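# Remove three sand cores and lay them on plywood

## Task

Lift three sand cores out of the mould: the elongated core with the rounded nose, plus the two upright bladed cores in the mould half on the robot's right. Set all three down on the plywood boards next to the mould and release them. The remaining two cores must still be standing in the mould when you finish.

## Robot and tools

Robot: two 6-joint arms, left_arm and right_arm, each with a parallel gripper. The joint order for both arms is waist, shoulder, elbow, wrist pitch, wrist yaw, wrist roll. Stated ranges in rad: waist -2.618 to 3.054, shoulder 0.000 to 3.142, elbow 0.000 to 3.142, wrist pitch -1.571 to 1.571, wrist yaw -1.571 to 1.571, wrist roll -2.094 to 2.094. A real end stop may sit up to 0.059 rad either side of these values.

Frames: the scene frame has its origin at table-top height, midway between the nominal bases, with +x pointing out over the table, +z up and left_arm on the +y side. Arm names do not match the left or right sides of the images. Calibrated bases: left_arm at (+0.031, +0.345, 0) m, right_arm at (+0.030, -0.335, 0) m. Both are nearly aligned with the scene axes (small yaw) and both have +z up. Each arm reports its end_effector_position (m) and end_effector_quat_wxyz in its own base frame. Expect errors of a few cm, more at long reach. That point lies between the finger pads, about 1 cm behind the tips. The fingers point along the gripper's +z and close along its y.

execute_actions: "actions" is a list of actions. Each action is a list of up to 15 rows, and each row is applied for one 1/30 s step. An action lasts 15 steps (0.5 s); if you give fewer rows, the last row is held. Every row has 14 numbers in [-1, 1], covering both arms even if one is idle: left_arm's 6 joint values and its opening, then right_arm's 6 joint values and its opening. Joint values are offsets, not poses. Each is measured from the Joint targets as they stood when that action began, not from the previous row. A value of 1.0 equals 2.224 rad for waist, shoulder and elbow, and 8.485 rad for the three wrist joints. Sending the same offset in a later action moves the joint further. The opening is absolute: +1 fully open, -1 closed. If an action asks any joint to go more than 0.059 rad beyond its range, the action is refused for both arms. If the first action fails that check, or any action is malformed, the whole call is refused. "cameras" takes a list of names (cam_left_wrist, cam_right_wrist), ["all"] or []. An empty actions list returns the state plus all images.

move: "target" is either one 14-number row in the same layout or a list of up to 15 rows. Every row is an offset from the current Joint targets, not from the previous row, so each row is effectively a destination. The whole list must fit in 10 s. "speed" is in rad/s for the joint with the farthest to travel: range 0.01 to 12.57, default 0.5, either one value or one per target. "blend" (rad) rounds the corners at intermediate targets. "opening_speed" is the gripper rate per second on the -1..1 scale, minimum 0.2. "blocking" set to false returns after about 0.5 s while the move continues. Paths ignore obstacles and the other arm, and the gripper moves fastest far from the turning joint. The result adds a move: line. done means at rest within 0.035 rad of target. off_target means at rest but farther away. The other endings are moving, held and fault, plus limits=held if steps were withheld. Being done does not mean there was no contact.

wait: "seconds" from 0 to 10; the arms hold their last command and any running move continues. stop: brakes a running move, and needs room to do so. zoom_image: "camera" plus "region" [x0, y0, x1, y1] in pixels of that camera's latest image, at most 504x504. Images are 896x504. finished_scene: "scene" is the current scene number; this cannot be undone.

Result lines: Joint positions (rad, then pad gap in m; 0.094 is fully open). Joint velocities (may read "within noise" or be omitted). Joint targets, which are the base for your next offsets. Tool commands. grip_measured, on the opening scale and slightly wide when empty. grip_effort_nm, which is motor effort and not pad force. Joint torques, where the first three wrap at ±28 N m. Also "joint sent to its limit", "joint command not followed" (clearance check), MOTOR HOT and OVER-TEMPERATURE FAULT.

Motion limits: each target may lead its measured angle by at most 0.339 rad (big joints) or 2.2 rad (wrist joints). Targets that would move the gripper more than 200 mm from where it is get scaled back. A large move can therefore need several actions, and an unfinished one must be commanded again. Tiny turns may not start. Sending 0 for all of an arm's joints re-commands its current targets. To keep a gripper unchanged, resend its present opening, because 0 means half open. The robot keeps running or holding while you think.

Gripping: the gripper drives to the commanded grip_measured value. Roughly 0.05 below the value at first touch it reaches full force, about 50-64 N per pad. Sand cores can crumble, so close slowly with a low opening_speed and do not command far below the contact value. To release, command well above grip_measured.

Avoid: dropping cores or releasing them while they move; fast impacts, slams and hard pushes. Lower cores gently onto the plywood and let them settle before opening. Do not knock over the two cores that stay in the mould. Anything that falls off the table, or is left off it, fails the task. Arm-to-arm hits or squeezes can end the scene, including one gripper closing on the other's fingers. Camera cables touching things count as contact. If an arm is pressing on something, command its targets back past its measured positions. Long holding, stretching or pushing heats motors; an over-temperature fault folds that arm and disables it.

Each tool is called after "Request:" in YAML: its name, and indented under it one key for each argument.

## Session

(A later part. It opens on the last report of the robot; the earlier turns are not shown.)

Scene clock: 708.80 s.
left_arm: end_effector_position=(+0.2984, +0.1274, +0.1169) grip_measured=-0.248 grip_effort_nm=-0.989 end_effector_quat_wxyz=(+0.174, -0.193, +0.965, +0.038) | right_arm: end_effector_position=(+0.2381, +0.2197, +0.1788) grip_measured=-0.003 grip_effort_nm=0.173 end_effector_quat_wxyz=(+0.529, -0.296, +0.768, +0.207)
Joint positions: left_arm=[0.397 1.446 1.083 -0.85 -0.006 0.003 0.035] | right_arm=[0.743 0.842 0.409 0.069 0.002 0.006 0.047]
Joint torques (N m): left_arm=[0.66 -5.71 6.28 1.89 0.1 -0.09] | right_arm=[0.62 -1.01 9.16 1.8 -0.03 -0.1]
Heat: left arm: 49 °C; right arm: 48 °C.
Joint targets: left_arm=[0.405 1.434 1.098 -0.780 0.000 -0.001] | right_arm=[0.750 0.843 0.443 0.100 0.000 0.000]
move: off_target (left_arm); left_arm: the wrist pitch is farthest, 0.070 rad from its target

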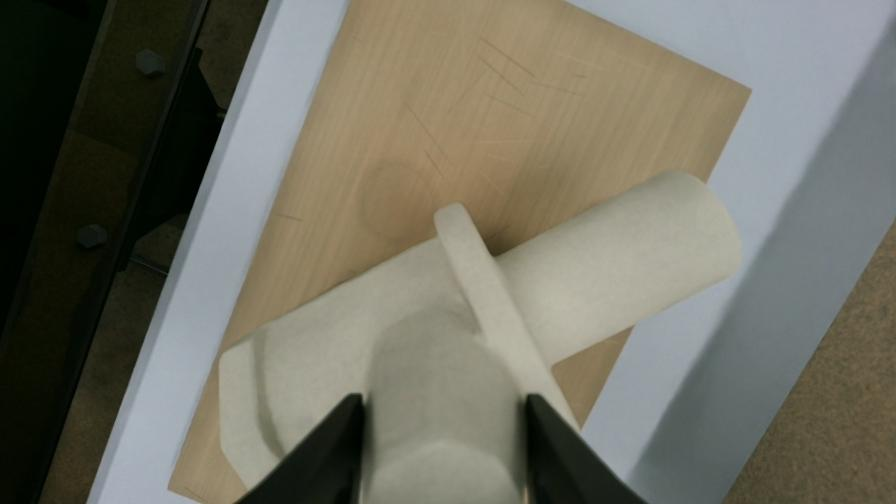

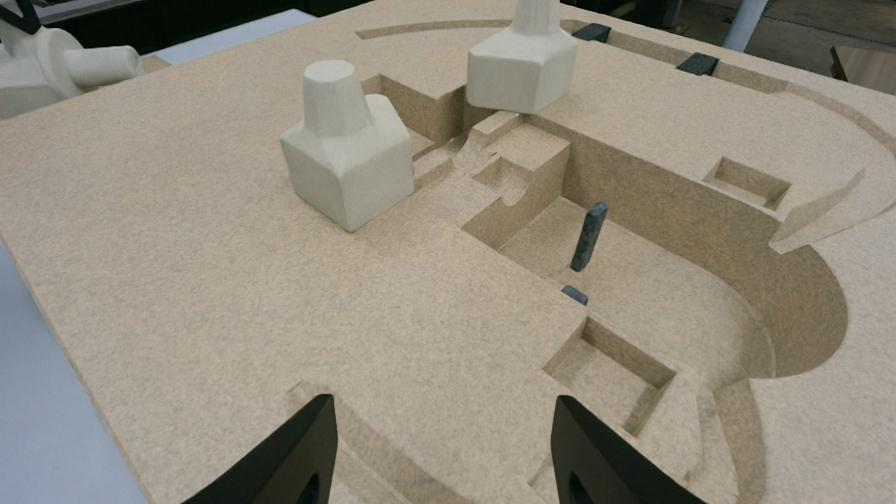

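Request:
move:
  target: [0, 0.0082, -0.037, 0.0119, 0, 0, -0.55, 0, 0, 0, 0, 0, 0, 0]
  speed: 0.1
  cameras: ["cam_left_wrist"]

Request:
move:
  target: [0, 0.003, -0.015, 0.006, 0, 0, -0.55, 0, 0, 0, 0, 0, 0, 0]
  speed: 0.1
  cameras: ["cam_left_wrist"]

Scene clock: 714.13 s.
left_arm: end_effector_position=(+0.3050, +0.1302, +0.1102) grip_measured=-0.248 grip_effort_nm=-1.004 end_effector_quat_wxyz=(+0.195, -0.192, +0.961, +0.043) | right_arm: end_effector_position=(+0.2381, +0.2197, +0.1788) grip_measured=-0.003 grip_effort_nm=0.173 end_effector_quat_wxyz=(+0.529, -0.296, +0.768, +0.207)
Joint positions: left_arm=[0.397 1.441 1.036 -0.764 -0.006 0.003 0.035] | right_arm=[0.743 0.842 0.409 0.069 0.002 0.006 0.047]
Joint torques (N m): left_arm=[0.62 -4 3.44 2.13 0.1 -0.11] | right_arm=[0.61 -0.98 9.17 1.79 -0.04 -0.11]
Heat: left arm: 48 °C; right arm: 48 °C.
Joint targets: left_arm=[0.405 1.453 1.016 -0.679 0.000 -0.001] | right_arm=[0.750 0.843 0.443 0.100 0.000 0.000]
move: off_target (left_arm); left_arm: the wrist pitch is farthest, 0.085 rad from its target
Images, in order (width x height): cam_left_wrist 896x504.

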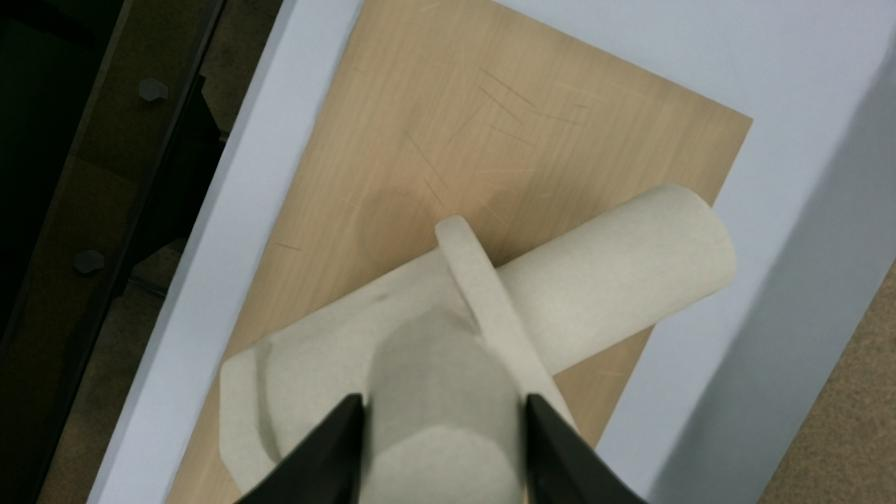

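Scene clock: 715.00 s.
left_arm: end_effector_position=(+0.3105, +0.1325, +0.1100) grip_measured=-0.248 grip_effort_nm=-1.009 end_effector_quat_wxyz=(+0.213, -0.192, +0.957, +0.046) | right_arm: end_effector_position=(+0.2381, +0.2197, +0.1788) grip_measured=-0.003 grip_effort_nm=0.173 end_effector_quat_wxyz=(+0.529, -0.296, +0.768, +0.207)
Joint positions: left_arm=[0.397 1.433 1.012 -0.71 -0.006 0.003 0.035] | right_arm=[0.743 0.842 0.409 0.069 0.002 0.006 0.047]
Joint torques (N m): left_arm=[0.57 -2.95 2.69 2.15 0.1 -0.13] | right_arm=[0.62 -0.99 9.16 1.79 -0.03 -0.11]
Heat: left arm: 48 °C; right arm: 48 °C.
Joint targets: left_arm=[0.405 1.459 0.982 -0.628 0.000 -0.001] | right_arm=[0.750 0.843 0.443 0.100 0.000 0.000]
move: off_target (left_arm); left_arm: the wrist pitch is farthest, 0.082 rad from its target
Images, in order (width x height): cam_left_wrist 896x504.

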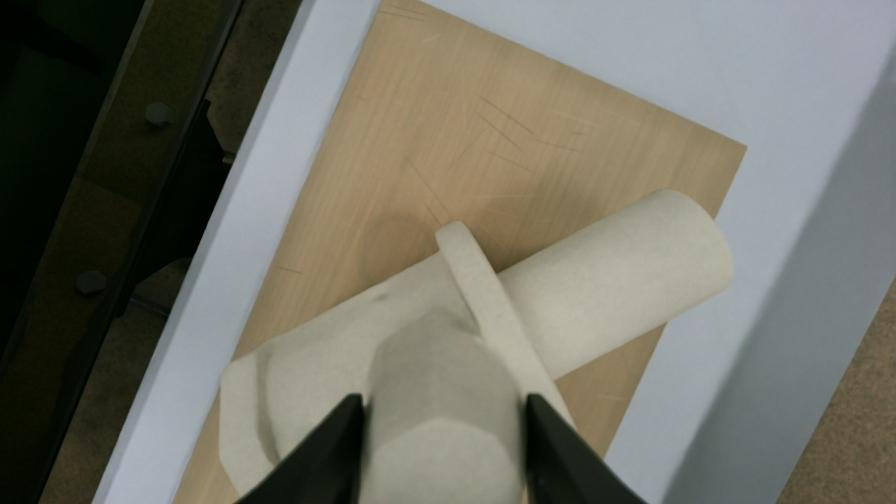

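Request:
move:
  target: [0, -0.009, 0.044, -0.0156, 0, 0, -0.55, 0, 0, 0, 0, 0, 0, 0]
  speed: 0.15
  cameras: ["cam_left_wrist"]

Scene clock: 720.60 s.
left_arm: end_effector_position=(+0.3050, +0.1302, +0.1117) grip_measured=-0.248 grip_effort_nm=-1.004 end_effector_quat_wxyz=(+0.195, -0.193, +0.961, +0.043) | right_arm: end_effector_position=(+0.2381, +0.2197, +0.1788) grip_measured=-0.003 grip_effort_nm=0.173 end_effector_quat_wxyz=(+0.529, -0.296, +0.768, +0.207)
Joint positions: left_arm=[0.397 1.44 1.04 -0.769 -0.006 0.003 0.035] | right_arm=[0.743 0.842 0.409 0.069 0.002 0.006 0.047]
Joint torques (N m): left_arm=[0.68 -4.83 8.43 1.3 0.1 -0.1] | right_arm=[0.61 -0.98 9.17 1.79 -0.03 -0.1]
Heat: left arm: 47 °C; right arm: 48 °C.
Joint targets: left_arm=[0.405 1.439 1.080 -0.761 0.000 -0.001] | right_arm=[0.750 0.843 0.443 0.100 0.000 0.000]
move: off_target (left_arm); left_arm: the elbow is farthest, 0.039 rad from its target
Images, in order (width x height): cam_left_wrist 896x504.

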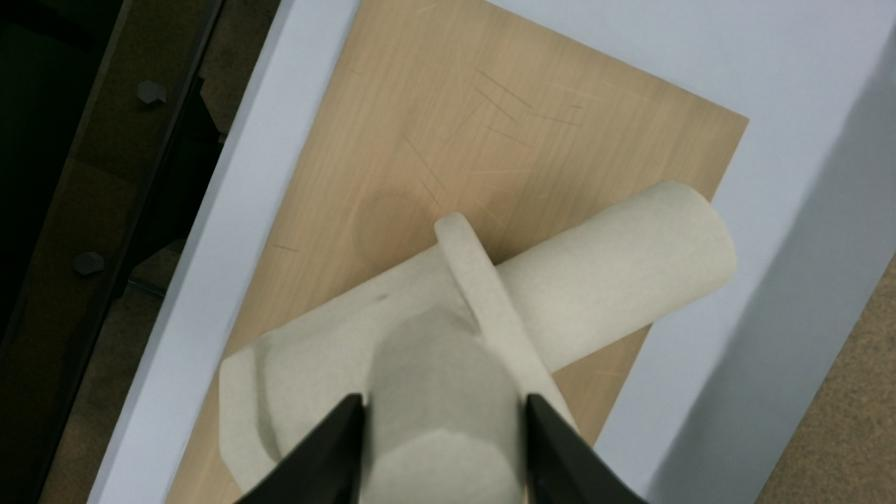

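Request:
move:
  target: [0, 0, 0, 0, 0, 0, 0.1, 0, 0, 0, 0, 0, 0, 0]
  opening_speed: 0.3
  cameras: ["cam_left_wrist"]

Scene clock: 726.23 s.
left_arm: end_effector_position=(+0.3088, +0.1318, +0.1172) grip_measured=+0.098 grip_effort_nm=0.134 end_effector_quat_wxyz=(+0.202, -0.192, +0.959, +0.044) | right_arm: end_effector_position=(+0.2381, +0.2197, +0.1788) grip_measured=-0.003 grip_effort_nm=0.173 end_effector_quat_wxyz=(+0.529, -0.296, +0.768, +0.207)
Joint positions: left_arm=[0.397 1.44 1.056 -0.77 -0.006 0.003 0.052] | right_arm=[0.743 0.842 0.409 0.069 0.002 0.006 0.047]
Joint torques (N m): left_arm=[0.64 -4.93 7.15 1.33 0.09 -0.1] | right_arm=[0.58 -0.99 9.17 1.79 -0.04 -0.11]
Heat: left arm: 47 °C; right arm: 48 °C.
Joint targets: left_arm=[0.405 1.439 1.080 -0.760 0.000 -0.001] | right_arm=[0.750 0.843 0.443 0.100 0.000 0.000]
move: done
Images, in order (width x height): cam_left_wrist 896x504.

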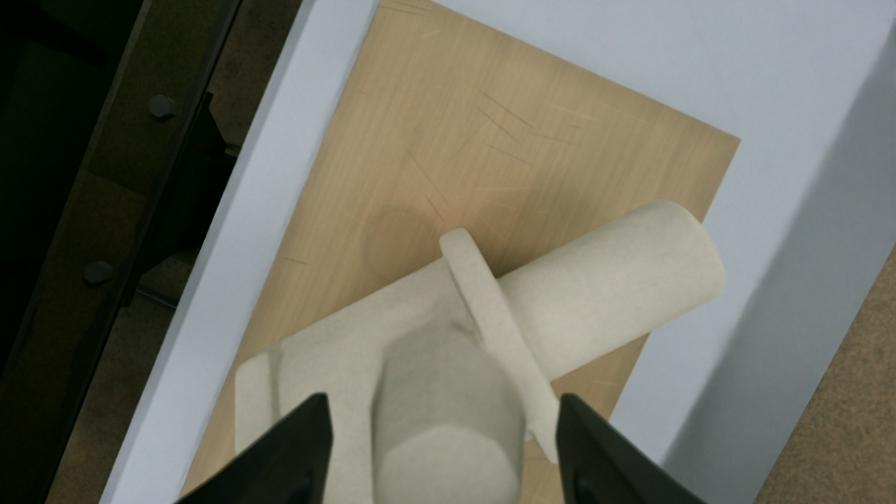

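Request:
move:
  target: [0, -0.0524, 0.071, -0.0318, 0, 0, 0.3, 0, 0, 0, 0, 0, 0, 0]
  speed: 0.25
  opening_speed: 0.8
  cameras: ["cam_left_wrist"]

Scene clock: 730.97 s.
left_arm: end_effector_position=(+0.2866, +0.1225, +0.1760) grip_measured=+0.298 grip_effort_nm=0.139 end_effector_quat_wxyz=(+0.201, -0.192, +0.960, +0.044) | right_arm: end_effector_position=(+0.2381, +0.2197, +0.1788) grip_measured=-0.003 grip_effort_nm=0.173 end_effector_quat_wxyz=(+0.529, -0.296, +0.768, +0.207)
Joint positions: left_arm=[0.397 1.346 1.215 -1.026 -0.006 0.003 0.061] | right_arm=[0.743 0.842 0.409 0.07 0.002 0.006 0.047]
Joint torques (N m): left_arm=[0.65 -5.76 7.08 1.18 0.09 -0.11] | right_arm=[0.58 -1.01 9.17 1.79 -0.03 -0.1]
Heat: left arm: 47 °C; right arm: 48 °C.
Joint targets: left_arm=[0.405 1.323 1.238 -1.030 0.000 -0.001] | right_arm=[0.750 0.843 0.443 0.100 0.000 0.000]
move: done
Images, in order (width x height): cam_left_wrist 896x504.

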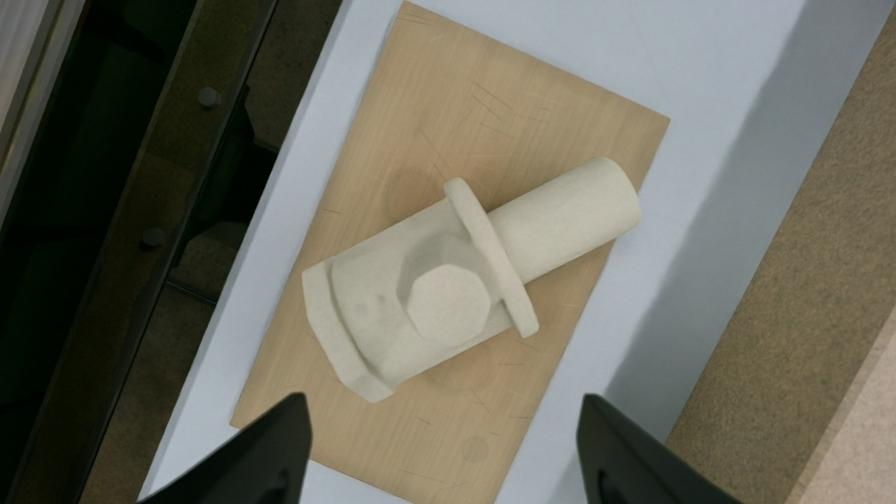

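Request:
finished_scene:
  scene: 1

The scene is finished: the task was done.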